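# Take one bottle from the cabinet and stand it on the bench

## Task

Remove a single bottle from the cabinet and leave it standing upright on the bench, while the other two bottles remain inside the cabinet.

## Robot and tools

Robot: two arms, left_arm and right_arm, each on its own carriage (left_rail, right_rail) on one shared floor track. left_rail is always the one toward +y. Each arm base sits at x = 0, y = its carriage position_m, z = 0.04 m, facing +x. The left gripper's fingers can fold: grip with the outer quarter of the pads (near the tips), because deeper grips can slip on narrow parts, and pressing fingertips into a surface folds them quietly. The right gripper's fingers are rigid.

Scene frame (used for all reported positions): fixed to the table, table top at z = 0, +z up, +x the direction the arms face, +y to their left. The track runs along y at x = 0; the table starts at x = 0.17 m. Gripper frame: fingers point along its +z, open and close along its y; a block sticks out about 10 cm along its +x. end_effector_position is the point between the closed pads; fingertips reach about 33 mm further when the gap is under 40 mm.

execute_actions(actions, cameras): runs actions in order. Each action may hold "rows", "steps", "until" and rail commands. "rows" is up to 15 rows, one per control step (1/30 s). Every row is a single flat list of 18 numbers, each in [-1, 1], covering both arms: left dx, dy, dz, rx, ry, rz, left gripper position, force_limit, speed, then the same nine for the right arm. The six pose numbers are an offset, not a pose: measured from that arm's Hand target as it stood when the action began, in that Hand target's own axes; all rows of an action count from that same start. Scale: 1.0 = 0.6 m for dx/dy/dz and 180 degrees for rx/ry/rz (rx, ry, rz form one rotation vector). Sending the same offset in a later action moves the arm further. Gripper position: +1 fully open (140 mm), about -0.8 pads touch, -1 close until blocked. force_limit -1 to +1 (about 14 N to 58 N with a slow close); speed -1 to +1 (about 30 to 250 mm/s), both starting at +1. To leave a gripper unchanged, resend its last three numbers (0 is a real command). "steps" is 1 to 450, default 15, at least the number of rows; after the last row the arm keeps heading for that row's target. Ramp offsets gradually (for example +0.01 per row, about 0.18 m/s) to avoid jerks that shake a held object loose.
Rail commands: {"left_rail": {"position_m": ...}} sets an absolute carriage place in metres along y (left_rail -0.8 to 1.5, right_rail -1.5 to 0.8); speed_m_s 0.01 to 1; acceleration_factor 0.1 to 1; {"stop": true} brakes. Then wait with {"steps": n, "until": {"left_rail": {"position_status": ["!=", "moving"]}}}. Keep carriages at least 0.78 m apart. Let a carriage arrive before steering its gripper to scene points. An out-of-range value or unknown name rejects the whole call. Cameras appear only if asked or if actions is empty.

move(target, speed, blend, stop_force, zero, blocking, cameras): straight-line paths. target is one 18-number row as above (offsets from the Hand targets, same scale and order), or a list of up to 15 such rows, each counted from the same starting Hand targets. speed in m/s, 0.002 to 3.2 (default 0.25); blend in m for rounding corners in a list; stop_force 4 to 120 N ends an arm's path when its wrist sensor feels that push (not reliable if the gripper rotates; omit it when pulling away from a contact). zero (default true) re-zeroes before the move. blocking=false returns early; then call wait or stop before other motion. Paths do not avoid obstacles. Result adds a "move:" line, e.g. done, off_target, held, fault.

wait(seconds 0 to 10); stop() brakes a running move; zoom_image(camera, region [x0,y0,x1,y1] in pixels, at most 504 per side) from cam_high, cam_front, cam_side, cam_left_wrist, cam_right_wrist (each 896x504); zero_wrist_force(arm); finished_scene(scene) ends the scene irreversibly, once the bottle stands on the bench unheld.

Results: end_effector_position (m) and quat_wxyz in the scene frame, may be a few cm off; Hand target is the pose the next offsets start from; Joint positions per arm (rail m, then six joints in rad); Wrist force/torque in the gripper's own axes; rail position_m, position_status (moving, done, contact_stop, time_out, stopped, stopped_with_arm, stopped_for_other_arm, stopped_for_other_carriage) and position_answer (taken/not_taken). Gripper object_status: 0 moving, 1 blocked while opening, 2 blocked while closing (a grip), 3 reached target or pads met (maybe nothing held). position_measured in counts: 3 open, ~139 = 60 mm, ~200 = 20 mm, 230 pads touching. Confirm a grip by object_status 2.

Avoid: anything falling off the table or landing on the track or the metal strip (fails the task); dropping or releasing a moving bottle; knocking the other bottles or the cabinet; hard hits and hard presses. Forces near 150 N or joint torques at their limits cause a 10 s fault stop; commanding a target past a firm contact can do that. Never let the arms or carriages touch each other. Don't hold heavy loads far off-centre or keep arms stretched for long (motor heating, over-temperature stop). Don't sweep a gripper near its own arm base. The scene keeps running while you think.

Each tool is called after "Emit:" as a command line: name --argument value for each argument, lists and objects as JSON in quotes; but a table of rows of numbers goes row by row, as --pt "numbers of a row", without its own name.

## Session

Emit:
execute_actions --actions '[]'

Scene clock: 0.00 s.
left_arm: end_effector_position=(+0.3563, +1.0575, +0.5790) position_measured=3 object_status=3 end_effector_quat_wxyz=(+0.000, +0.000, +1.000, +0.000) | right_arm: end_effector_position=(+0.3563, -1.0560, +0.5790) position_measured=3 object_status=3 end_effector_quat_wxyz=(+0.000, +0.000, +1.000, +0.000)
Joint positions: left_arm=[0.979 -0.28 -2.157 1.821 -1.235 -1.571 -0.28] | right_arm=[-1.135 -0.281 -2.157 1.821 -1.235 -1.571 -0.28]
Joint velocities: within noise
Joint torques (N m): no reading
Motor temperatures (°C): left_arm=[41 43 45 38 34 45] | right_arm=[36 44 35 50 50 45]
Wrist force (N): no reading
Wrist torque (N m): no reading
Wrist force, peak (N): no reading
Hand target: left_arm +0.3563, +1.0575, +0.5790; +0.000, +0.000, +1.000, +0.000 | right_arm +0.3563, -1.0560, +0.5790; +0.000, +0.000, +1.000, +0.000
Tool commands: left_gripper/position=+1.0 left_gripper/force_limit=+1.0 left_gripper/speed=+1.0 right_gripper/position=+1.0 right_gripper/force_limit=+1.0 right_gripper/speed=+1.0
left_rail: position_m=0.979 position_status=done
right_rail: position_m=-1.135 position_status=done

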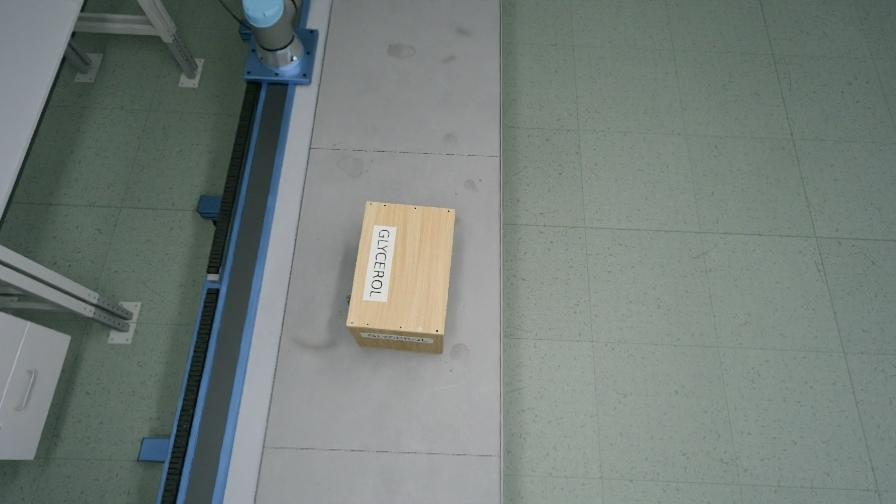

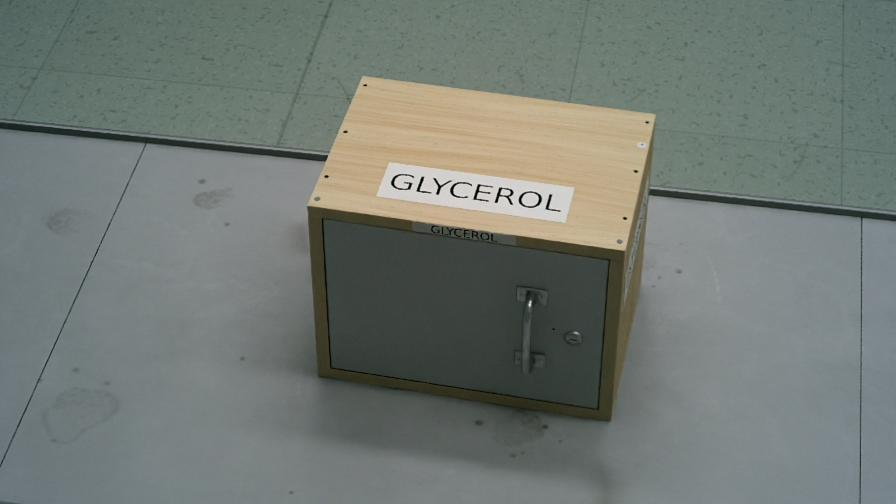

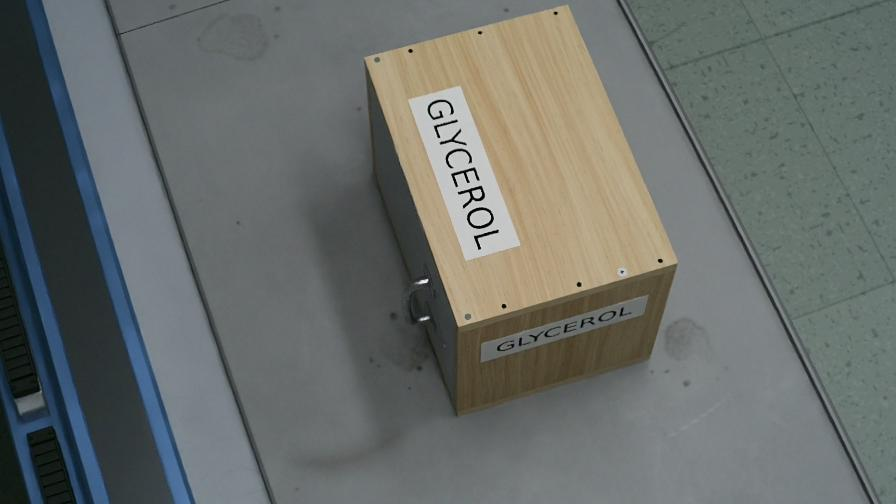

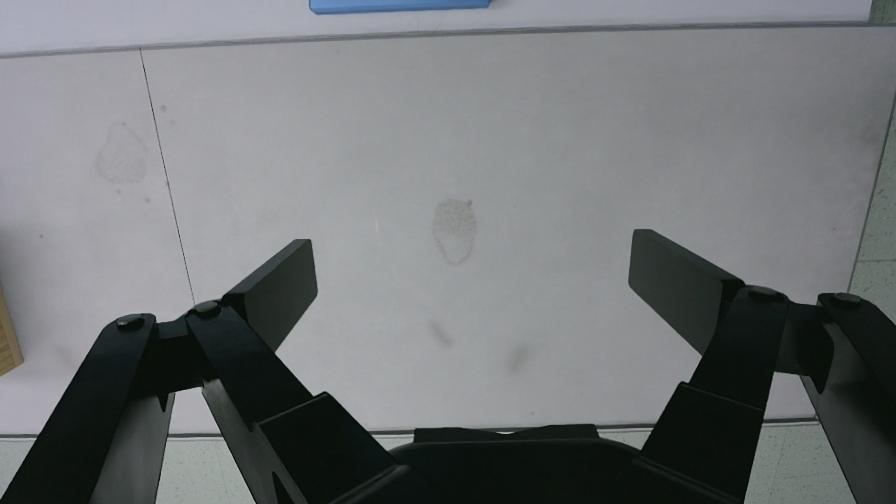

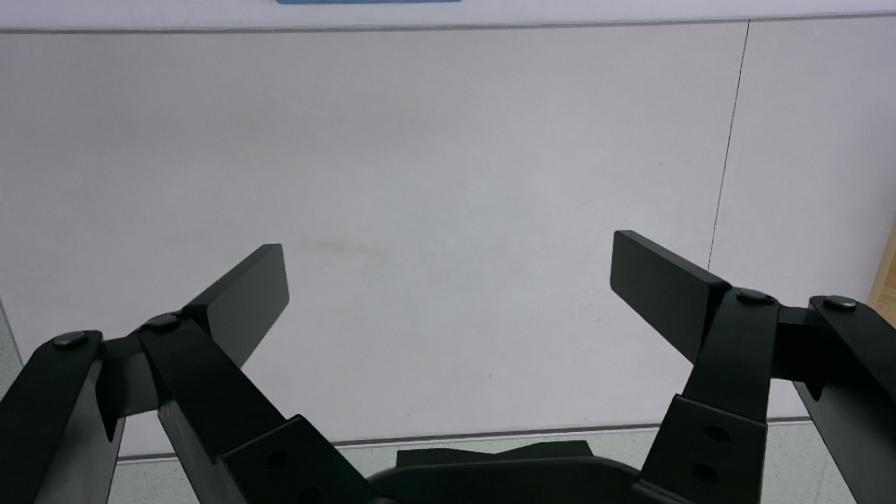

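Emit:
execute_actions --actions '[{"left_rail":{"position_m":0.88,"speed_m_s":0.5,"acceleration_factor":0.5},"steps":90,"until":{"left_rail":{"position_status":["!=","moving"]}}}]'

Emit:
move --target '[-0.333,0,0.1,0.69,0,-0.69,0,1,1, 0,0,0,0,0,0,1,1,1]' --speed 0.5 --cameras '[]'

Scene clock: 82.13 s.
left_arm: end_effector_position=(+0.3563, +0.9586, +0.5790) position_measured=3 object_status=3 end_effector_quat_wxyz=(+0.000, +0.000, +1.000, +0.000) | right_arm: end_effector_position=(+0.3563, -1.0560, +0.5790) position_measured=3 object_status=3 end_effector_quat_wxyz=(+0.000, +0.000, +1.000, +0.000)
Joint positions: left_arm=[0.88 -0.28 -2.157 1.821 -1.235 -1.571 -0.28] | right_arm=[-1.135 -0.281 -2.157 1.821 -1.235 -1.571 -0.281]
Joint torques (N m): left_arm=[5.2 -0.68 -46.93 -5.35 -0.27 0.06] | right_arm=[-2.08 0.57 -48.95 -4.88 -0.05 0.21]
Wrist force (N): left_arm=[0.0 0.0 0.2] | right_arm=[-0.3 -0.1 -0.2]
Wrist torque (N m): left_arm=[0.01 0.01 0.00] | right_arm=[-0.01 0.06 0.01]
Wrist force, peak (N): left_arm=[-0.6 1.7 0.1] | right_arm=[-0.7 0.2 -0.3]
Hand target: left_arm +0.3563, +0.9586, +0.5790; +0.000, +0.000, +1.000, +0.000 | right_arm +0.3563, -1.0560, +0.5790; +0.000, +0.000, +1.000, +0.000
Tool commands: left_gripper/position=+1.0 left_gripper/force_limit=+1.0 left_gripper/speed=+1.0 right_gripper/position=+1.0 right_gripper/force_limit=+1.0 right_gripper/speed=+1.0
left_rail: position_m=0.880 speed_m_s=0.50 position_status=done
right_rail: position_m=-1.135 position_status=done

Scene clock: 86.33 s.
left_arm: end_effector_position=(+0.5561, +0.9586, +0.5190) position_measured=129 object_status=3 end_effector_quat_wxyz=(+0.000, +0.707, -0.038, +0.707) | right_arm: end_effector_position=(+0.3563, -1.0560, +0.5790) position_measured=3 object_status=3 end_effector_quat_wxyz=(+0.000, +0.000, +1.000, +0.000)
Joint positions: left_arm=[0.88 -0.405 -2.041 2.739 -3.838 -1.22 -3.088] | right_arm=[-1.135 -0.281 -2.157 1.821 -1.235 -1.571 -0.281]
Joint torques (N m): left_arm=[-15.04 -15.53 -27.44 0.11 2.9 -2.54] | right_arm=[0.09 0.6 -48.4 -4.89 -0.41 -0.45]
Wrist force (N): left_arm=[1.3 1.2 1.6] | right_arm=[0.0 0.4 -0.2]
Wrist torque (N m): left_arm=[0.59 0.40 -0.07] | right_arm=[0.09 0.01 0.00]
Wrist force, peak (N): left_arm=[1.7 2.0 1.7] | right_arm=[-0.4 0.6 -0.2]
Hand target: left_arm +0.5561, +0.9586, +0.5190; +0.000, +0.707, -0.038, +0.707 | right_arm +0.3563, -1.0560, +0.5790; +0.000, +0.000, +1.000, +0.000
Off the commanded pose: left_arm 0.000 m, 0 deg | right_arm 0.000 m, 0 deg.
left_rail: position_m=0.880 speed_m_s=0.50 position_status=done
right_rail: position_m=-1.135 position_status=done
move: done
No camera images: "cameras" was empty.

Emit:
move --target '[-0.231,0.953,-0.127,0,0,-0.0172,0,1,1, 0,0,0,0,0,0,1,1,1]' --speed 0.4

Emit:
move --target '[-0.342,0.87,-0.187,0,0,0,0,1,1, 0,0,0,0,0,0,1,1,1]' --speed 0.35 --cameras '["cam_front","cam_side","cam_left_wrist"]'

Scene clock: 104.77 s.
left_arm: end_effector_position=(+0.5389, +0.8667, +0.4867) position_measured=129 object_status=3 end_effector_quat_wxyz=(+0.036, +0.704, -0.067, +0.706) | right_arm: end_effector_position=(+0.3563, -1.0560, +0.5790) position_measured=3 object_status=3 end_effector_quat_wxyz=(+0.000, +0.000, +1.000, +0.000)
Joint positions: left_arm=[0.88 -0.839 -2.128 2.841 -3.854 -0.877 -3.098] | right_arm=[-1.135 -0.281 -2.157 1.821 -1.235 -1.571 -0.281]
Joint torques (N m): left_arm=[18.83 26.05 -45.46 -7.24 -3.88 2.03] | right_arm=[-3.39 3.7 -49.54 -4.96 -0.5 0.37]
Wrist force (N): left_arm=[1.6 1.6 1.3] | right_arm=[-0.2 0.4 0.1]
Wrist torque (N m): left_arm=[0.67 0.33 -0.20] | right_arm=[0.08 0.06 0.00]
Wrist force, peak (N): left_arm=[2.0 12.8 4.1] | right_arm=[-0.8 0.1 -0.1]
Hand target: left_arm +0.5389, +0.8667, +0.4866; +0.036, +0.704, -0.067, +0.706 (not the last commanded pose) | right_arm +0.3563, -1.0560, +0.5790; +0.000, +0.000, +1.000, +0.000
Off the commanded pose: left_arm 0.494 m, 6 deg | right_arm 0.000 m, 0 deg.
left_rail: position_m=0.880 speed_m_s=0.50 position_status=done
right_rail: position_m=-1.135 position_status=done
led back after a hold (left arm): the arm was led back toward your command in small steps, so it may still be short of it.
move: held (left_arm; a check stopped the path); limits=held
pose unreachable (left arm): on one or more control steps of this call, first in action 0 (counted from 0), this arm could not follow its commanded pose, so it was not sent that pose on those steps. It may still have moved: this result reports where it is.
cause: moving toward the commanded pose would bring two parts of the arm too close to each other (joints 3 (shoulder lift) and 4 (elbow) lie between them).

Scene clock: 105.63 s.
left_arm: end_effector_position=(+0.5369, +0.8624, +0.4840) position_measured=129 object_status=3 end_effector_quat_wxyz=(+0.037, +0.704, -0.067, +0.706) | right_arm: end_effector_position=(+0.3563, -1.0560, +0.5790) position_measured=3 object_status=3 end_effector_quat_wxyz=(+0.000, +0.000, +1.000, +0.000)
Joint positions: left_arm=[0.88 -0.874 -2.138 2.85 -3.854 -0.845 -3.098] | right_arm=[-1.135 -0.281 -2.157 1.821 -1.235 -1.571 -0.281]
Joint torques (N m): left_arm=[21.96 23.4 -45.88 -6.63 -3.23 -1.39] | right_arm=[-1.83 0.35 -48.73 -5.09 -0.25 0.58]
Wrist force (N): left_arm=[1.1 1.2 1.3] | right_arm=[-0.4 0.1 -0.2]
Wrist torque (N m): left_arm=[0.61 0.45 -0.21] | right_arm=[0.02 0.08 0.00]
Wrist force, peak (N): left_arm=[1.2 8.5 4.6] | right_arm=[-0.5 0.4 -0.1]
Hand target: left_arm +0.5370, +0.8624, +0.4840; +0.037, +0.704, -0.067, +0.706 (not the last commanded pose) | right_arm +0.3563, -1.0560, +0.5790; +0.000, +0.000, +1.000, +0.000
Off the commanded pose: left_arm 0.567 m, 0 deg | right_arm 0.000 m, 0 deg.
left_rail: position_m=0.880 speed_m_s=0.50 position_status=done
right_rail: position_m=-1.135 position_status=done
move: held (left_arm; a check stopped the path); limits=held
pose unreachable (left arm): on one or more control steps of this call, first in action 0 (counted from 0), this arm could not follow its commanded pose, so it was not sent that pose on those steps. It may still have moved: this result reports where it is.
cause: moving toward the commanded pose would bring two parts of the arm too close to each other (joints 3 (shoulder lift) and 4 (elbow) lie between them).
camera_calibration:
cam_left_wrist: T_world_to_cam=[[-0.135197, -0.988116, -0.073128, 0.970034], [-0.276203, 0.108465, -0.954959, 0.521242], [0.951543, -0.108909, -0.287584, -0.0933562], [0, 0, 0, 1]] pos_world=[0.363946, 0.891802, 0.541854]
Images, in order (width x height): cam_front 896x504, cam_side 896x504, cam_left_wrist 896x504.

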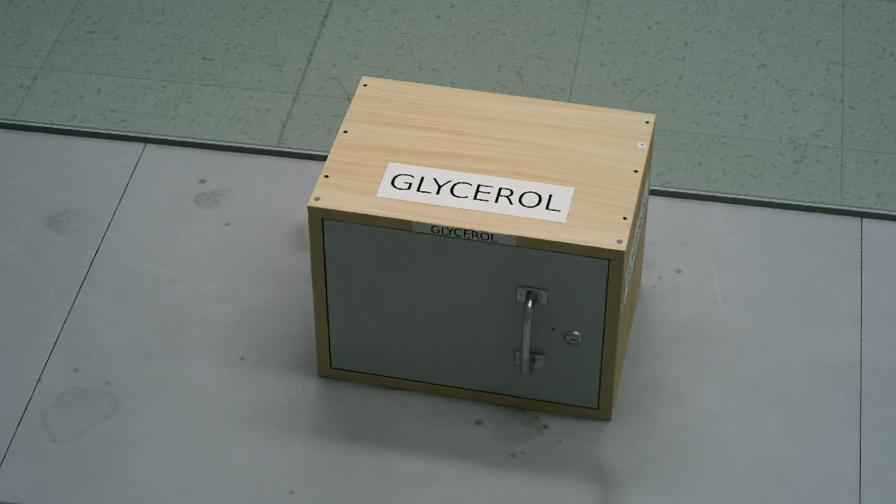

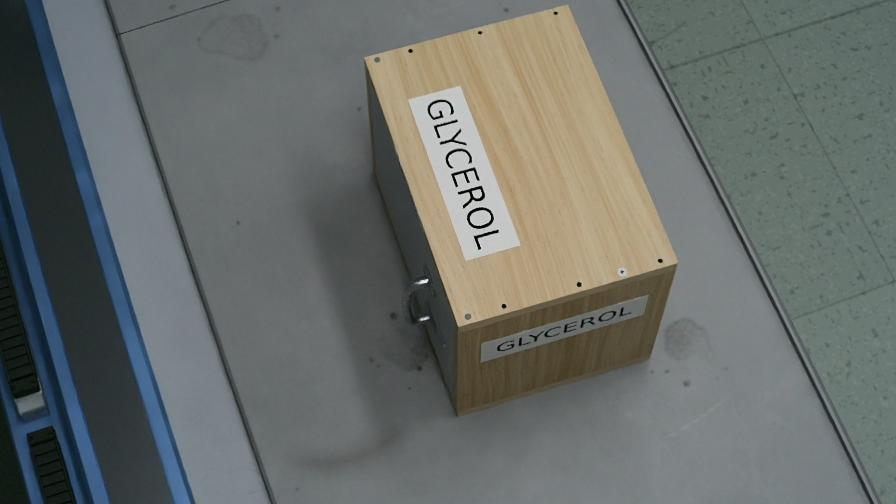

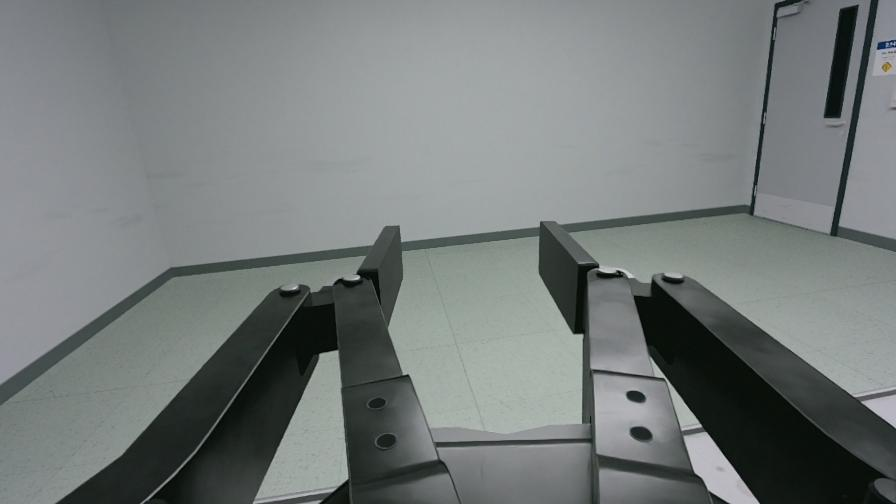

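Emit:
move --pt "-0.037 0.438 0.255 0.032 0 -0.013 0 1 1 0 0 0 0 0 0 1 1 1" --pt "-0.133 0.953 -0.005 0.032 0 -0.013 0 1 1 0 0 0 0 0 0 1 1 1" --speed 0.3 --blend '[0.05,0]'

Scene clock: 131.77 s.
left_arm: end_effector_position=(+0.4507, +0.3012, +0.3797) position_measured=129 object_status=3 end_effector_quat_wxyz=(+0.016, +0.706, -0.017, +0.708) | right_arm: end_effector_position=(+0.3563, -1.0560, +0.5790) position_measured=3 object_status=3 end_effector_quat_wxyz=(+0.000, +0.000, +1.000, +0.000)
Joint positions: left_arm=[0.88 -1.686 -1.098 2.19 -4.198 0.068 -3.175] | right_arm=[-1.135 -0.281 -2.157 1.821 -1.235 -1.571 -0.281]
Joint torques (N m): left_arm=[-16.5 -39.05 -29.72 3.32 3.22 -2.87] | right_arm=[-2.87 3.81 -48.67 -5.14 -0.19 0.79]
Wrist force (N): left_arm=[1.3 1.2 1.0] | right_arm=[-0.6 0.0 -0.2]
Wrist torque (N m): left_arm=[0.60 0.41 -0.08] | right_arm=[-0.01 0.12 0.00]
Wrist force, peak (N): left_arm=[0.8 3.6 -0.3] | right_arm=[-0.4 0.6 -0.4]
Hand target: left_arm +0.4506, +0.3011, +0.3797; +0.016, +0.706, -0.017, +0.708 | right_arm +0.3563, -1.0560, +0.5790; +0.000, +0.000, +1.000, +0.000
Off the commanded pose: left_arm 0.000 m, 0 deg | right_arm 0.000 m, 0 deg.
left_rail: position_m=0.880 speed_m_s=0.50 position_status=done
right_rail: position_m=-1.135 position_status=done
move: done

Emit:
move --pt "-0.133 0.055 -0.135 0 0 0 0 1 1 0 0 0 0 0 0 1 1 1" --pt "-0.391 0.704 -0.202 0 0 0 0 1 1 0 0 0 0 0 0 1 1 1" --speed 0.25 --blend '[0.02,0]' --cameras '["cam_front","cam_side","cam_left_wrist"]'

Scene clock: 142.23 s.
left_arm: end_effector_position=(+0.3339, +0.0524, +0.2099) position_measured=129 object_status=3 end_effector_quat_wxyz=(+0.016, +0.706, -0.019, +0.708) | right_arm: end_effector_position=(+0.3563, -1.0560, +0.5790) position_measured=3 object_status=3 end_effector_quat_wxyz=(+0.000, +0.000, +1.000, +0.000)
Joint positions: left_arm=[0.88 -1.795 -0.626 1.657 -4.159 0.175 -3.152] | right_arm=[-1.135 -0.281 -2.157 1.821 -1.235 -1.571 -0.281]
Joint torques (N m): left_arm=[-19.21 -105.66 -11.4 -3.75 3.32 -1.14] | right_arm=[-1.44 4.12 -49.08 -5.4 -0.57 0.54]
Wrist force (N): left_arm=[1.7 0.9 0.7] | right_arm=[-0.3 0.3 -0.1]
Wrist torque (N m): left_arm=[0.55 0.32 -0.22] | right_arm=[0.07 0.07 0.01]
Wrist force, peak (N): left_arm=[-6.3 9.3 0.6] | right_arm=[-0.5 0.5 -0.2]
Hand target: left_arm +0.3339, +0.0524, +0.2099; +0.016, +0.706, -0.019, +0.708 (not the last commanded pose) | right_arm +0.3563, -1.0560, +0.5790; +0.000, +0.000, +1.000, +0.000
Off the commanded pose: left_arm 0.181 m, 0 deg | right_arm 0.000 m, 0 deg.
left_rail: position_m=0.880 speed_m_s=0.50 position_status=done
right_rail: position_m=-1.135 position_status=done
move: held (left_arm; a check stopped the path); path passed 1 of 2 targets; limits=held
pose unreachable (left arm): on one or more control steps of this call, first in action 0 (counted from 0), this arm could not follow its commanded pose, so it was not sent that pose on those steps. It may still have moved: this result reports where it is.
cause: moving toward the commanded pose would bring a part of the arm (just beyond joint 5 (wrist 1)) too close to the robot's own body.
camera_calibration:
cam_left_wrist: T_world_to_cam=[[-0.0381033, -0.998695, -0.0340149, 0.0821425], [-0.285089, 0.0434894, -0.957514, 0.298121], [0.957743, -0.0267872, -0.286374, -0.0738484], [0, 0, 0, 1]] pos_world=[0.158849, 0.067092, 0.267101]
Images, in order (width x height): cam_front 896x504, cam_side 896x504, cam_left_wrist 896x504.

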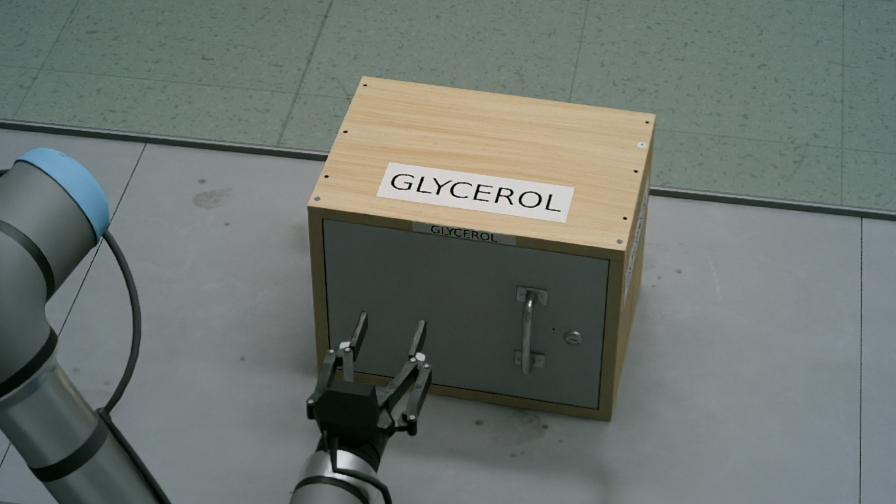

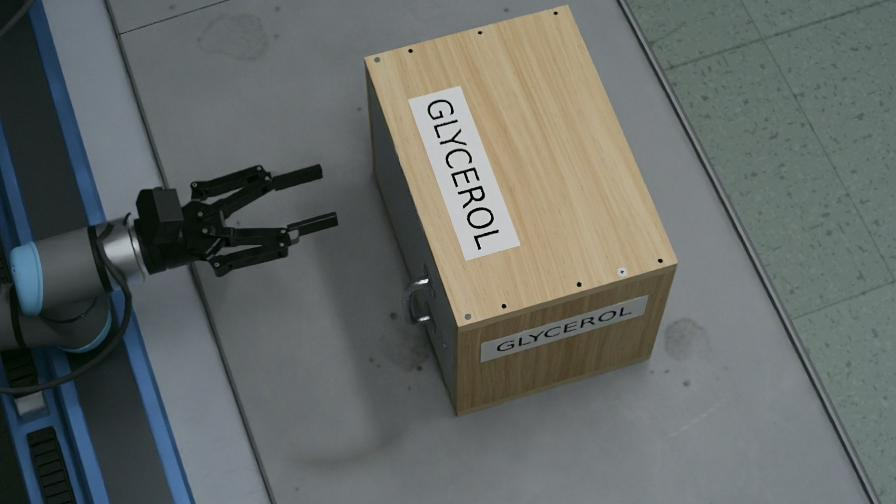

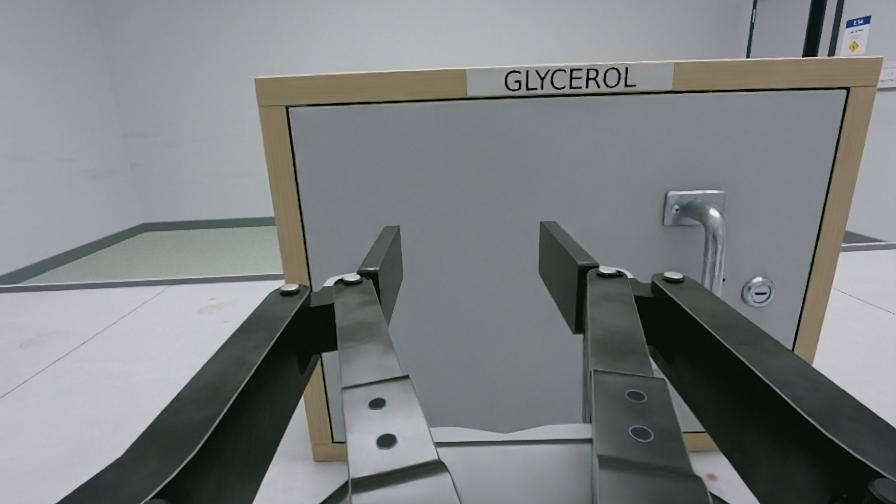

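Emit:
move --target '[0.2,0.087,-0.04,0,-0.222,0,0,1,1, 0,0,0,0,0,0,1,1,1]' --speed 0.15 --cameras '["cam_front"]'

Scene clock: 196.13 s.
left_arm: end_effector_position=(+0.3070, +0.0010, +0.3297) position_measured=129 object_status=3 end_effector_quat_wxyz=(+0.009, +0.905, -0.023, +0.424) | right_arm: end_effector_position=(+0.3563, -1.0560, +0.5790) position_measured=3 object_status=3 end_effector_quat_wxyz=(+0.000, +0.000, +1.000, +0.000)
Joint positions: left_arm=[0.88 -1.72 -0.827 1.072 -4.835 0.701 -1.726] | right_arm=[-1.135 -0.281 -2.157 1.821 -1.235 -1.571 -0.281]
Joint torques (N m): left_arm=[19.99 -72.99 -47.29 8.43 0.77 2.47] | right_arm=[-2.4 7.52 -49.18 -5.54 -0.16 1.07]
Wrist force (N): left_arm=[0.5 0.6 0.8] | right_arm=[-0.2 0.1 0.0]
Wrist torque (N m): left_arm=[0.26 0.43 -0.19] | right_arm=[0.03 0.04 0.00]
Wrist force, peak (N): left_arm=[1.9 1.5 1.6] | right_arm=[-0.4 0.4 -0.5]
Hand target: left_arm +0.3070, +0.0010, +0.3297; +0.009, +0.905, -0.023, +0.424 | right_arm +0.3563, -1.0560, +0.5790; +0.000, +0.000, +1.000, +0.000
Off the commanded pose: left_arm 0.000 m, 0 deg | right_arm 0.000 m, 0 deg.
left_rail: position_m=0.880 speed_m_s=0.50 position_status=done
right_rail: position_m=-1.135 position_status=done
move: done
Images, in order (width x height): cam_front 896x504.

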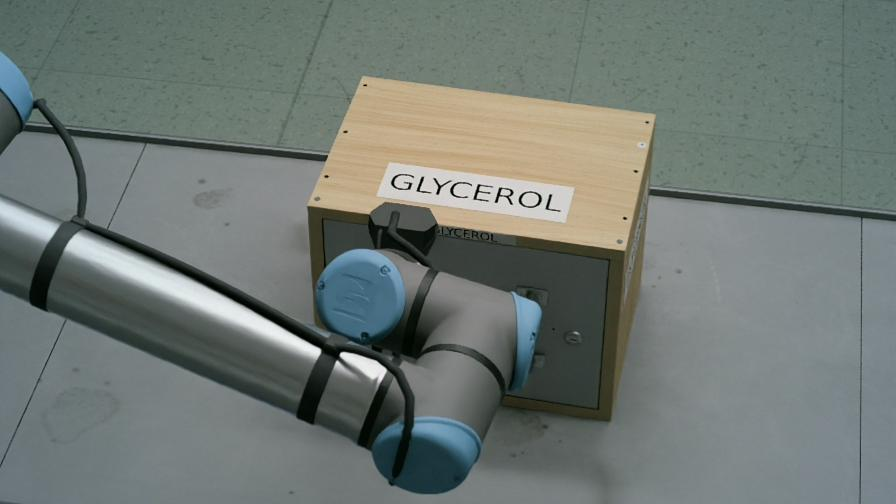

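Emit:
move --target '[0,0,0,-0.172,0.2155,0.061,0,1,1, 0,0,0,0,0,0,1,1,1]' --speed 0.25

Scene clock: 214.17 s.
left_arm: end_effector_position=(+0.3065, +0.0009, +0.3300) position_measured=129 object_status=3 end_effector_quat_wxyz=(+0.162, +0.737, -0.196, +0.627) | right_arm: end_effector_position=(+0.3563, -1.0560, +0.5790) position_measured=3 object_status=3 end_effector_quat_wxyz=(+0.000, +0.000, +1.000, +0.000)
Joint positions: left_arm=[0.88 -1.798 -1.135 1.661 -6.282 0.328 -0.496] | right_arm=[-1.135 -0.281 -2.157 1.821 -1.235 -1.571 -0.281]
Joint torques (N m): left_arm=[22.63 -87.82 -25.67 -2.93 1.58 2.49] | right_arm=[-3.42 5.71 -51.07 -5.75 -0.22 0.69]
Wrist force (N): left_arm=[1.2 1.1 1.2] | right_arm=[-0.2 0.2 -0.1]
Wrist torque (N m): left_arm=[0.52 0.44 -0.22] | right_arm=[0.05 0.04 0.01]
Wrist force, peak (N): left_arm=[0.6 1.5 1.8] | right_arm=[-0.5 0.4 -0.1]
Hand target: left_arm +0.3070, +0.0010, +0.3297; +0.213, +0.674, -0.213, +0.674 | right_arm +0.3563, -1.0560, +0.5790; +0.000, +0.000, +1.000, +0.000
Off the commanded pose: left_arm 0.001 m, 11 deg | right_arm 0.000 m, 0 deg.
left_rail: position_m=0.880 speed_m_s=0.50 position_status=done
right_rail: position_m=-1.135 position_status=done
joint sent to its limit (left arm) — joint 5 (wrist 1), lower limit.
move: off_target (left_arm)

Emit:
move --pt "0.17 0 0 0 -0.1875 0.4635 0 1 1 0 0 0 0 0 0 1 1 1" --pt "0.17 0 0 0 -0.375 0.927 0 1 1 0 0 0 0 0 0 1 1 1" --speed 0.4

Emit:
move --pt "0 0 0 0 -0.1875 0.4635 0 1 1 0 0 0 0 0 0 1 1 1" --pt "0 0 0 0 -0.375 0.927 0 1 1 0 0 0 0 0 0 1 1 1" --speed 0.4 --cameras '["cam_front","cam_left_wrist"]'

Scene clock: 248.43 s.
left_arm: end_effector_position=(+0.3069, +0.0010, +0.4316) position_measured=129 object_status=3 end_effector_quat_wxyz=(+0.705, -0.055, +0.705, +0.055) | right_arm: end_effector_position=(+0.3563, -1.0560, +0.5790) position_measured=3 object_status=3 end_effector_quat_wxyz=(+0.000, +0.000, +1.000, +0.000)
Joint positions: left_arm=[0.88 -1.79 -0.751 1.361 -3.752 0.376 0.001] | right_arm=[-1.135 -0.281 -2.157 1.821 -1.235 -1.571 -0.281]
Joint torques (N m): left_arm=[17.47 -112.06 -24.75 4.64 3.13 -2.62] | right_arm=[1.02 7.43 -50.64 -5.41 -0.51 0.84]
Wrist force (N): left_arm=[-0.5 0.2 -1.0] | right_arm=[-0.4 0.3 0.0]
Wrist torque (N m): left_arm=[0.34 -0.61 0.24] | right_arm=[0.07 0.08 0.01]
Wrist force, peak (N): left_arm=[1.6 1.4 1.6] | right_arm=[-0.6 0.2 -0.4]
Hand target: left_arm +0.3070, +0.0010, +0.4317; +0.705, -0.055, +0.705, +0.056 | right_arm +0.3563, -1.0560, +0.5790; +0.000, +0.000, +1.000, +0.000
Off the commanded pose: left_arm 0.000 m, 0 deg | right_arm 0.000 m, 0 deg.
left_rail: position_m=0.880 speed_m_s=0.50 position_status=done
right_rail: position_m=-1.135 position_status=done
move: done

Scene clock: 253.77 s.
left_arm: end_effector_position=(+0.3070, +0.0010, +0.4317) position_measured=129 object_status=3 end_effector_quat_wxyz=(+0.213, +0.674, -0.213, +0.674) | right_arm: end_effector_position=(+0.3563, -1.0560, +0.5790) position_measured=3 object_status=3 end_effector_quat_wxyz=(+0.000, +0.000, +1.000, +0.000)
Joint positions: left_arm=[0.88 -1.787 -1.317 1.794 -0.476 0.396 -0.001] | right_arm=[-1.135 -0.281 -2.157 1.821 -1.235 -1.571 -0.281]
Joint torques (N m): left_arm=[19.11 -44.1 -50.18 2.36 3.06 -2.63] | right_arm=[-3.74 9.46 -51.63 -5.84 -0.2 1.19]
Wrist force (N): left_arm=[1.0 0.9 1.5] | right_arm=[-0.4 0.4 -0.2]
Wrist torque (N m): left_arm=[0.54 0.49 -0.11] | right_arm=[0.09 0.09 0.00]
Wrist force, peak (N): left_arm=[1.6 1.1 2.6] | right_arm=[-0.7 0.2 -0.1]
Hand target: left_arm +0.3070, +0.0010, +0.4317; +0.213, +0.674, -0.213, +0.674 | right_arm +0.3563, -1.0560, +0.5790; +0.000, +0.000, +1.000, +0.000
Off the commanded pose: left_arm 0.000 m, 0 deg | right_arm 0.000 m, 0 deg.
left_rail: position_m=0.880 speed_m_s=0.50 position_status=done
right_rail: position_m=-1.135 position_status=done
move: done
camera_calibration:
cam_left_wrist: T_world_to_cam=[[-0.564681, -0.824768, -0.0299, 0.197009], [-0.222394, 0.186952, -0.956864, 0.485375], [0.794781, -0.533673, -0.288992, 0.0656987], [0, 0, 0, 1]] pos_world=[0.166976, 0.106807, 0.489315]
Images, in order (width x height): cam_front 896x504, cam_left_wrist 896x504.

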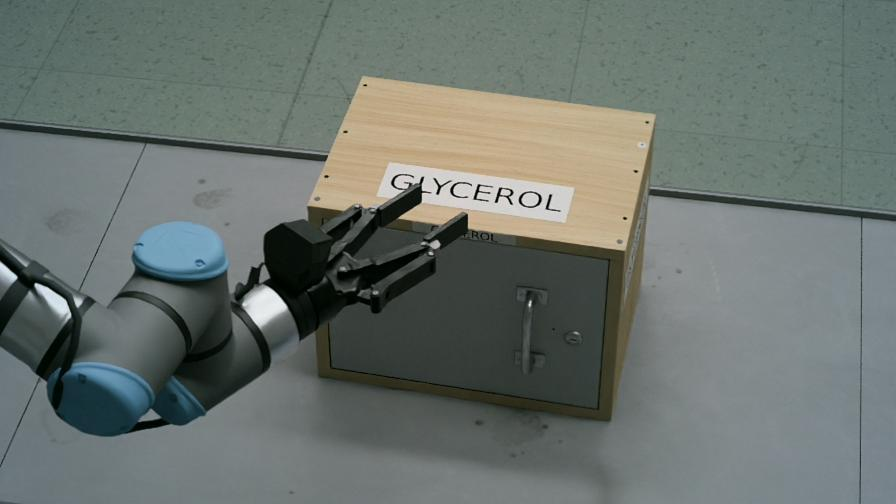

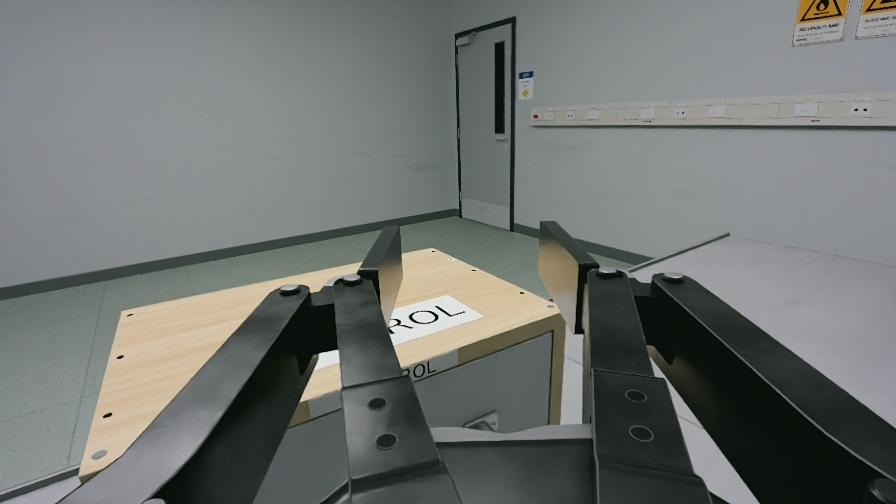

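Emit:
move --target '[-0.467,0.072,0.077,0.0556,0,0,0,1,1, 0,0,0,0,0,0,1,1,1]' --speed 0.25 --cameras '["cam_front","cam_side","cam_left_wrist"]'

Scene clock: 272.23 s.
left_arm: end_effector_position=(+0.3199, -0.0609, +0.1515) position_measured=129 object_status=3 end_effector_quat_wxyz=(+0.153, +0.690, -0.153, +0.690) | right_arm: end_effector_position=(+0.3563, -1.0560, +0.5790) position_measured=3 object_status=3 end_effector_quat_wxyz=(+0.000, +0.000, +1.000, +0.000)
Joint positions: left_arm=[0.88 -1.777 -0.879 1.706 -0.826 0.231 -0.002] | right_arm=[-1.135 -0.281 -2.157 1.821 -1.235 -1.571 -0.281]
Joint torques (N m): left_arm=[24 -66.71 -40.67 -5.45 -3.47 2.55] | right_arm=[-0.01 8.65 -50.04 -5.99 -0.67 0.93]
Wrist force (N): left_arm=[1.3 1.1 1.3] | right_arm=[0.0 0.2 0.0]
Wrist torque (N m): left_arm=[0.60 0.41 -0.24] | right_arm=[0.04 0.00 0.01]
Wrist force, peak (N): left_arm=[3.6 0.3 1.3] | right_arm=[-0.5 -0.1 -0.5]
Hand target: left_arm +0.3199, -0.0609, +0.1514; +0.153, +0.690, -0.153, +0.690 | right_arm +0.3563, -1.0560, +0.5790; +0.000, +0.000, +1.000, +0.000
Off the commanded pose: left_arm 0.000 m, 0 deg | right_arm 0.000 m, 0 deg.
left_rail: position_m=0.880 speed_m_s=0.50 position_status=done
right_rail: position_m=-1.135 position_status=done
move: done
camera_calibration:
cam_left_wrist: T_world_to_cam=[[-0.412803, -0.910329, -0.0299173, 0.0911645], [-0.251688, 0.145576, -0.956797, 0.238591], [0.875355, -0.387438, -0.289213, -0.0753621], [0, 0, 0, 1]] pos_world=[0.163652, 0.0190583, 0.209215]
Images, in order (width x height): cam_front 896x504, cam_side 896x504, cam_left_wrist 896x504.

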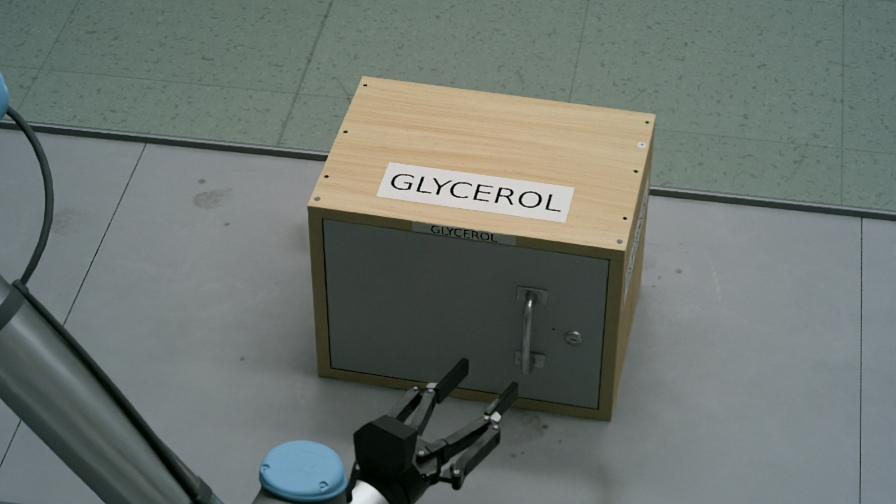

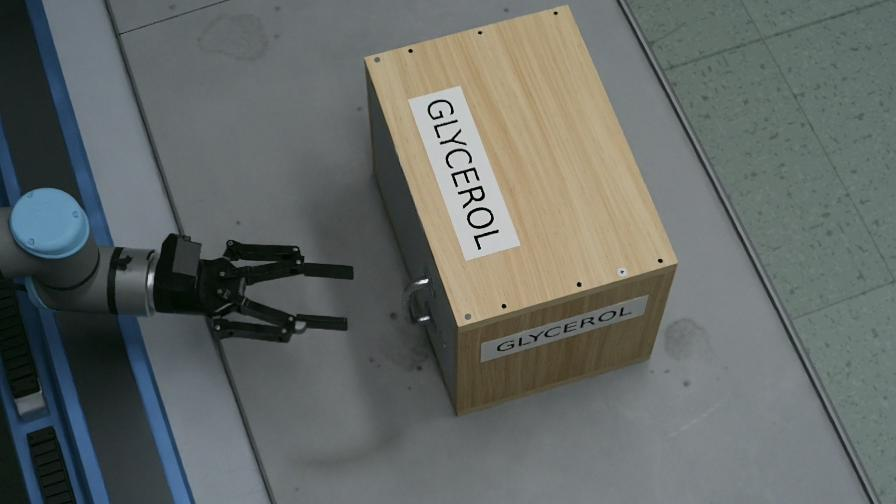

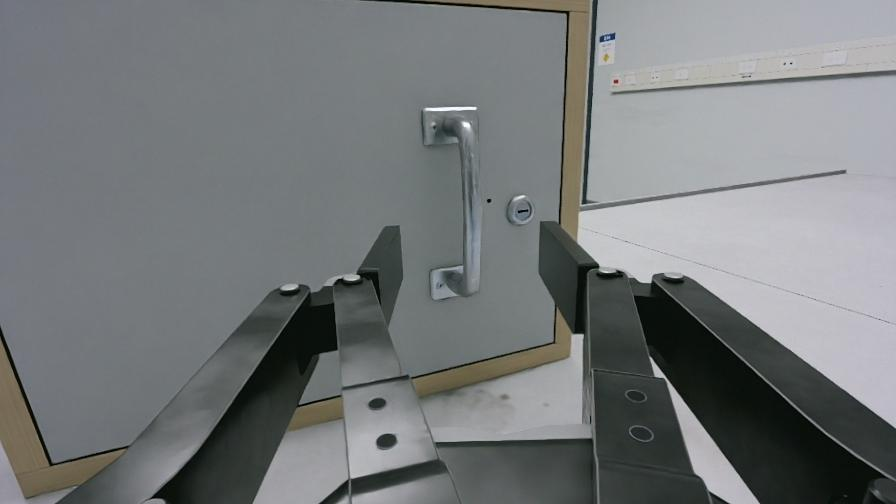

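Emit:
move --target '[0,0.002,0.132,0,0,0,0,1,1, 0,0,0,0,0,0,1,1,1]' --speed 0.06 --stop_force 12 --cameras '["cam_left_wrist","cam_side"]'

Scene clock: 282.67 s.
left_arm: end_effector_position=(+0.3912, -0.0955, +0.1514) position_measured=129 object_status=3 end_effector_quat_wxyz=(+0.153, +0.690, -0.153, +0.690) | right_arm: end_effector_position=(+0.3563, -1.0560, +0.5790) position_measured=3 object_status=3 end_effector_quat_wxyz=(+0.000, +0.000, +1.000, +0.000)
Joint positions: left_arm=[0.88 -1.682 -0.834 1.616 -0.781 0.326 -0.001] | right_arm=[-1.135 -0.281 -2.157 1.821 -1.235 -1.571 -0.281]
Joint torques (N m): left_arm=[21.81 -67.89 -41.38 2.39 3.17 -2.3] | right_arm=[-1.54 7.73 -51.46 -6.01 -0.67 1.2]
Wrist force (N): left_arm=[1.5 0.9 1.2] | right_arm=[-0.4 0.3 -0.2]
Wrist torque (N m): left_arm=[0.53 0.38 -0.18] | right_arm=[0.07 0.10 0.00]
Wrist force, peak (N): left_arm=[1.6 1.1 2.3] | right_arm=[-0.6 0.5 -0.1]
Hand target: left_arm +0.3912, -0.0955, +0.1514; +0.153, +0.690, -0.153, +0.690 | right_arm +0.3563, -1.0560, +0.5790; +0.000, +0.000, +1.000, +0.000
Off the commanded pose: left_arm 0.000 m, 0 deg | right_arm 0.000 m, 0 deg.
left_rail: position_m=0.880 speed_m_s=0.50 position_status=done
right_rail: position_m=-1.135 position_status=done
move: done
camera_calibration:
cam_left_wrist: T_world_to_cam=[[-0.412766, -0.910345, -0.0299295, 0.0890906], [-0.251665, 0.145566, -0.956805, 0.261474], [0.875379, -0.387404, -0.289187, -0.15122], [0, 0, 0, 1]] pos_world=[0.234952, -0.0155419, 0.209115]
Images, in order (width x height): cam_side 896x504, cam_left_wrist 896x504.

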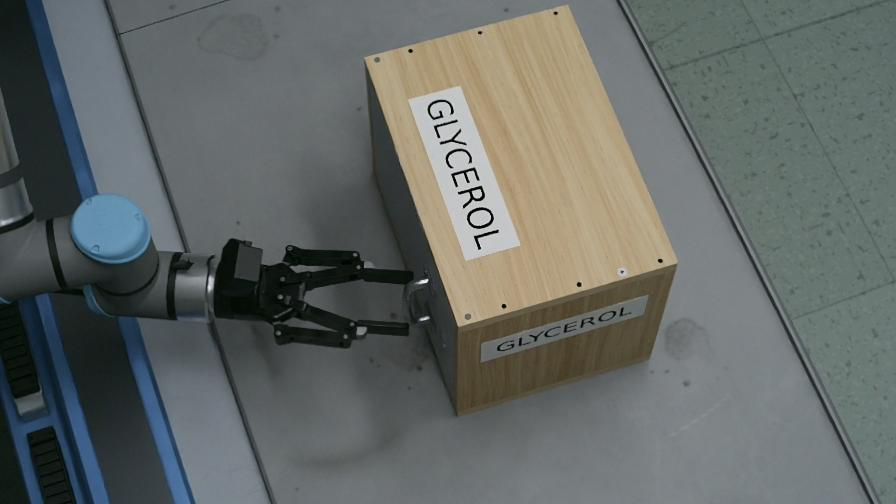

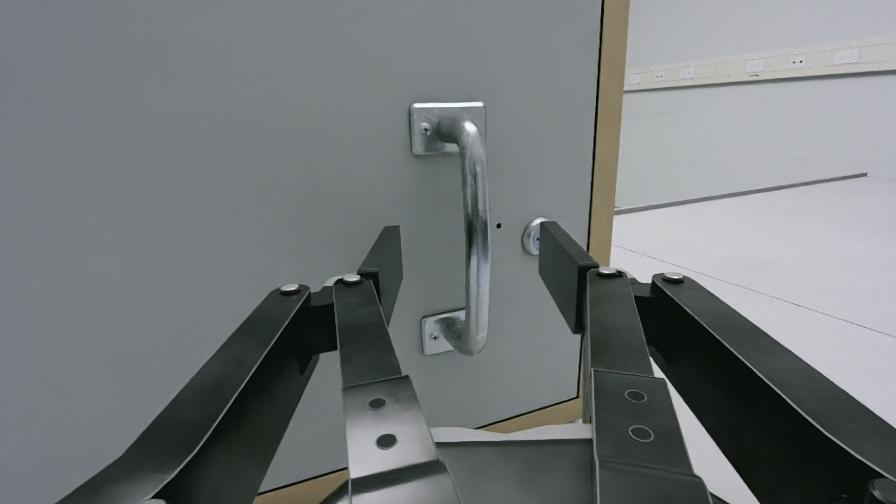

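Emit:
move --target '[0,0.003,0.01,0,0,0,0,1,1, 0,0,0,0,0,0,1,1,1]' --speed 0.06

Emit:
execute_actions --actions '[{"rows":[[0,0,0,0,0,0,-1,0.2,-0.8,0,0,0,0,0,0,1,1,1]],"steps":90}]' --cameras '["cam_left_wrist","cam_side"]'

Scene clock: 293.60 s.
left_arm: end_effector_position=(+0.3958, -0.0996, +0.1514) position_measured=129 object_status=3 end_effector_quat_wxyz=(+0.153, +0.690, -0.153, +0.690) | right_arm: end_effector_position=(+0.3563, -1.0560, +0.5790) position_measured=3 object_status=3 end_effector_quat_wxyz=(+0.000, +0.000, +1.000, +0.000)
Joint positions: left_arm=[0.88 -1.676 -0.828 1.605 -0.776 0.332 -0.001] | right_arm=[-1.135 -0.281 -2.157 1.821 -1.235 -1.571 -0.281]
Joint torques (N m): left_arm=[22.25 -71.21 -41.95 2.24 3.24 0.91] | right_arm=[-2.58 9.17 -51.07 -6.06 -0.4 1.13]
Wrist force (N): left_arm=[1.3 1.0 1.5] | right_arm=[-0.4 0.3 -0.3]
Wrist torque (N m): left_arm=[0.53 0.40 -0.17] | right_arm=[0.07 0.08 0.01]
Wrist force, peak (N): left_arm=[1.6 1.3 1.7] | right_arm=[-0.7 0.2 -0.3]
Hand target: left_arm +0.3959, -0.0997, +0.1514; +0.153, +0.690, -0.153, +0.690 | right_arm +0.3563, -1.0560, +0.5790; +0.000, +0.000, +1.000, +0.000
Off the commanded pose: left_arm 0.000 m, 0 deg | right_arm 0.000 m, 0 deg.
left_rail: position_m=0.880 speed_m_s=0.50 position_status=done
right_rail: position_m=-1.135 position_status=done
move: done

Scene clock: 296.80 s.
left_arm: end_effector_position=(+0.3959, -0.0997, +0.1514) position_measured=215 object_status=2 end_effector_quat_wxyz=(+0.153, +0.690, -0.153, +0.690) | right_arm: end_effector_position=(+0.3563, -1.0560, +0.5790) position_measured=3 object_status=3 end_effector_quat_wxyz=(+0.000, +0.000, +1.000, +0.000)
Joint positions: left_arm=[0.88 -1.676 -0.828 1.605 -0.776 0.332 -0.001] | right_arm=[-1.135 -0.281 -2.157 1.821 -1.235 -1.571 -0.281]
Joint torques (N m): left_arm=[21.66 -89.53 -15.7 1.26 -11.32 -1.92] | right_arm=[-2.85 9.65 -51.21 -6.11 -0.62 1.61]
Wrist force (N): left_arm=[-1.2 21.4 -6.6] | right_arm=[-0.4 0.1 -0.2]
Wrist torque (N m): left_arm=[0.08 0.23 -0.12] | right_arm=[0.03 0.09 0.01]
Wrist force, peak (N): left_arm=[-1.9 22.1 -6.6] | right_arm=[-0.4 0.4 -0.3]
Hand target: left_arm +0.3959, -0.0997, +0.1514; +0.153, +0.690, -0.153, +0.690 | right_arm +0.3563, -1.0560, +0.5790; +0.000, +0.000, +1.000, +0.000
Off the commanded pose: left_arm 0.000 m, 0 deg | right_arm 0.000 m, 0 deg.
left_rail: position_m=0.880 speed_m_s=0.50 position_status=done
right_rail: position_m=-1.135 position_status=done
camera_calibration:
cam_left_wrist: T_world_to_cam=[[-0.412789, -0.910332, -0.0300162, 0.0872314], [-0.251628, 0.145649, -0.956802, 0.26326], [0.875379, -0.387405, -0.289187, -0.156961], [0, 0, 0, 1]] pos_world=[0.239652, -0.0197415, 0.209115]
Images, in order (width x height): cam_side 896x504, cam_left_wrist 896x504.

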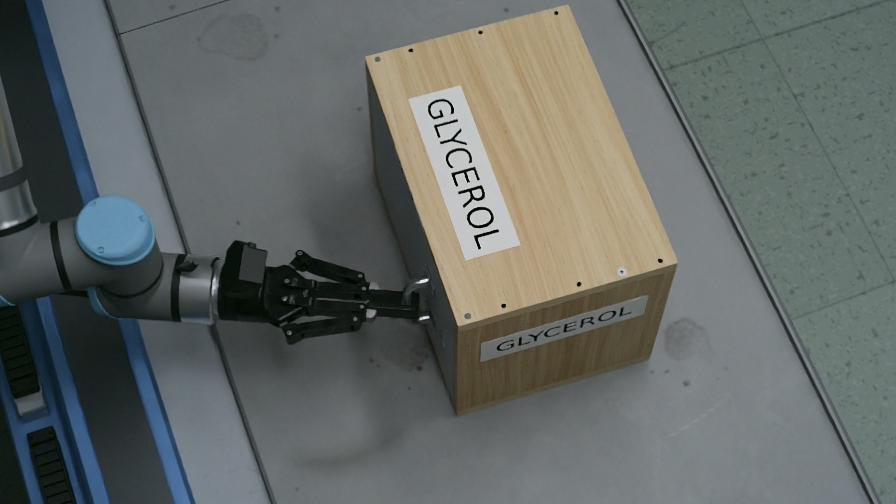

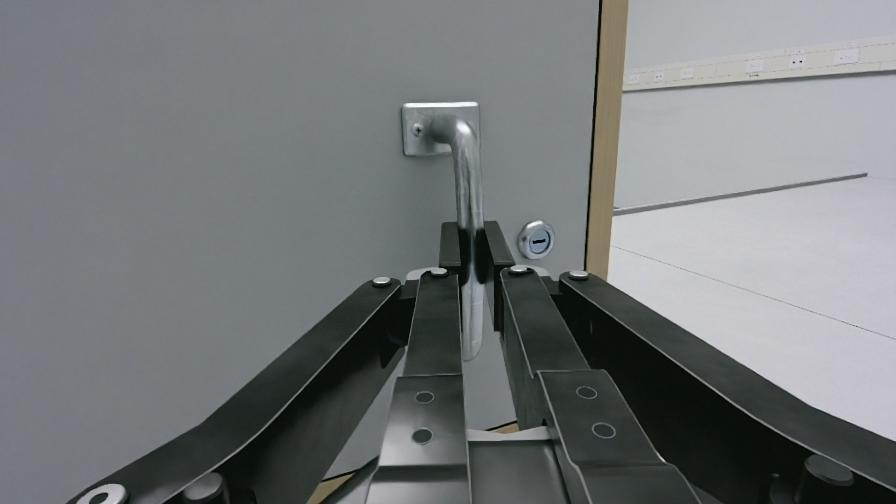

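Emit:
move --target '[0,0.0152,-0.0778,0,0,0,-1,0.2,-0.8,0,0,0,0,0,0,1,1,1]' --speed 0.04 --stop_force 50 --cameras '["cam_left_wrist","cam_front"]'

Scene clock: 319.97 s.
left_arm: end_effector_position=(+0.3497, -0.0882, +0.1514) position_measured=215 object_status=2 end_effector_quat_wxyz=(+0.153, +0.690, -0.153, +0.690) | right_arm: end_effector_position=(+0.3563, -1.0560, +0.5790) position_measured=3 object_status=3 end_effector_quat_wxyz=(+0.000, +0.000, +1.000, +0.000)
Joint positions: left_arm=[0.88 -1.734 -0.846 1.641 -0.794 0.274 -0.001] | right_arm=[-1.135 -0.281 -2.157 1.821 -1.235 -1.571 -0.281]
Joint torques (N m): left_arm=[-32.03 -103.86 -27.69 -7.05 2.3 1.64] | right_arm=[1.67 7.49 -51.72 -6.39 -0.28 1.46]
Wrist force (N): left_arm=[3.0 -13.4 3.6] | right_arm=[-0.2 0.2 -0.1]
Wrist torque (N m): left_arm=[0.64 0.41 -0.10] | right_arm=[0.05 0.04 0.00]
Wrist force, peak (N): left_arm=[-1.3 22.3 -6.4] | right_arm=[-0.7 0.4 -0.1]
Hand target: left_arm +0.3497, -0.0882, +0.1514; +0.153, +0.690, -0.153, +0.690 | right_arm +0.3563, -1.0560, +0.5790; +0.000, +0.000, +1.000, +0.000
Off the commanded pose: left_arm 0.000 m, 0 deg | right_arm 0.000 m, 0 deg.
left_rail: position_m=0.880 speed_m_s=0.50 position_status=done
right_rail: position_m=-1.135 position_status=done
move: done
camera_calibration:
cam_left_wrist: T_world_to_cam=[[-0.412766, -0.910345, -0.0299295, 0.0786063], [-0.251665, 0.145566, -0.956805, 0.249967], [0.875379, -0.387404, -0.289187, -0.112063], [0, 0, 0, 1]] pos_world=[0.193452, -0.00824186, 0.209115]
Images, in order (width x height): cam_front 896x504, cam_left_wrist 896x504.

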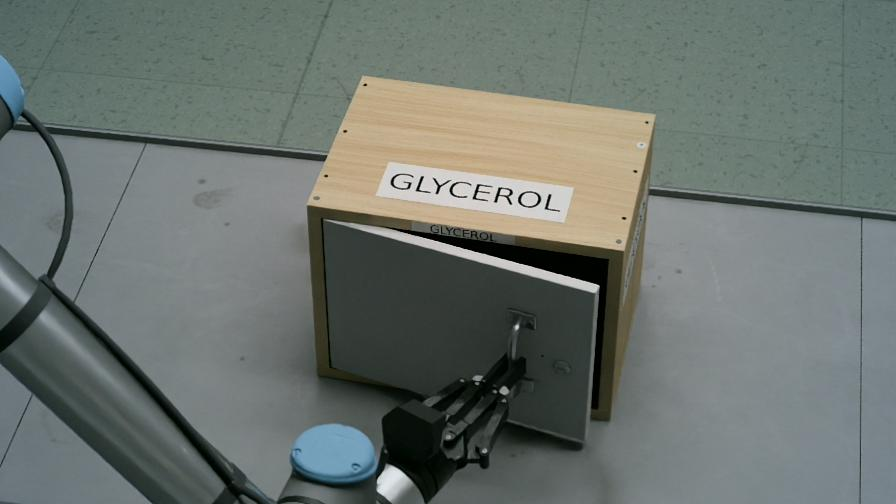

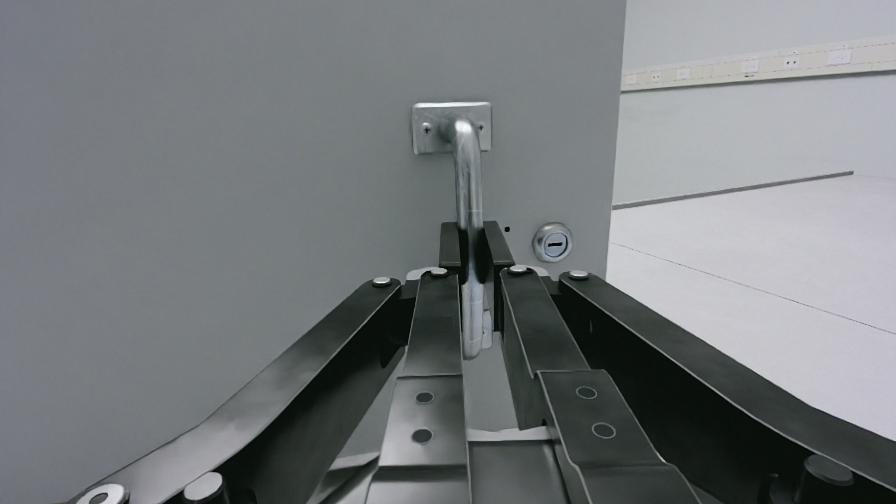

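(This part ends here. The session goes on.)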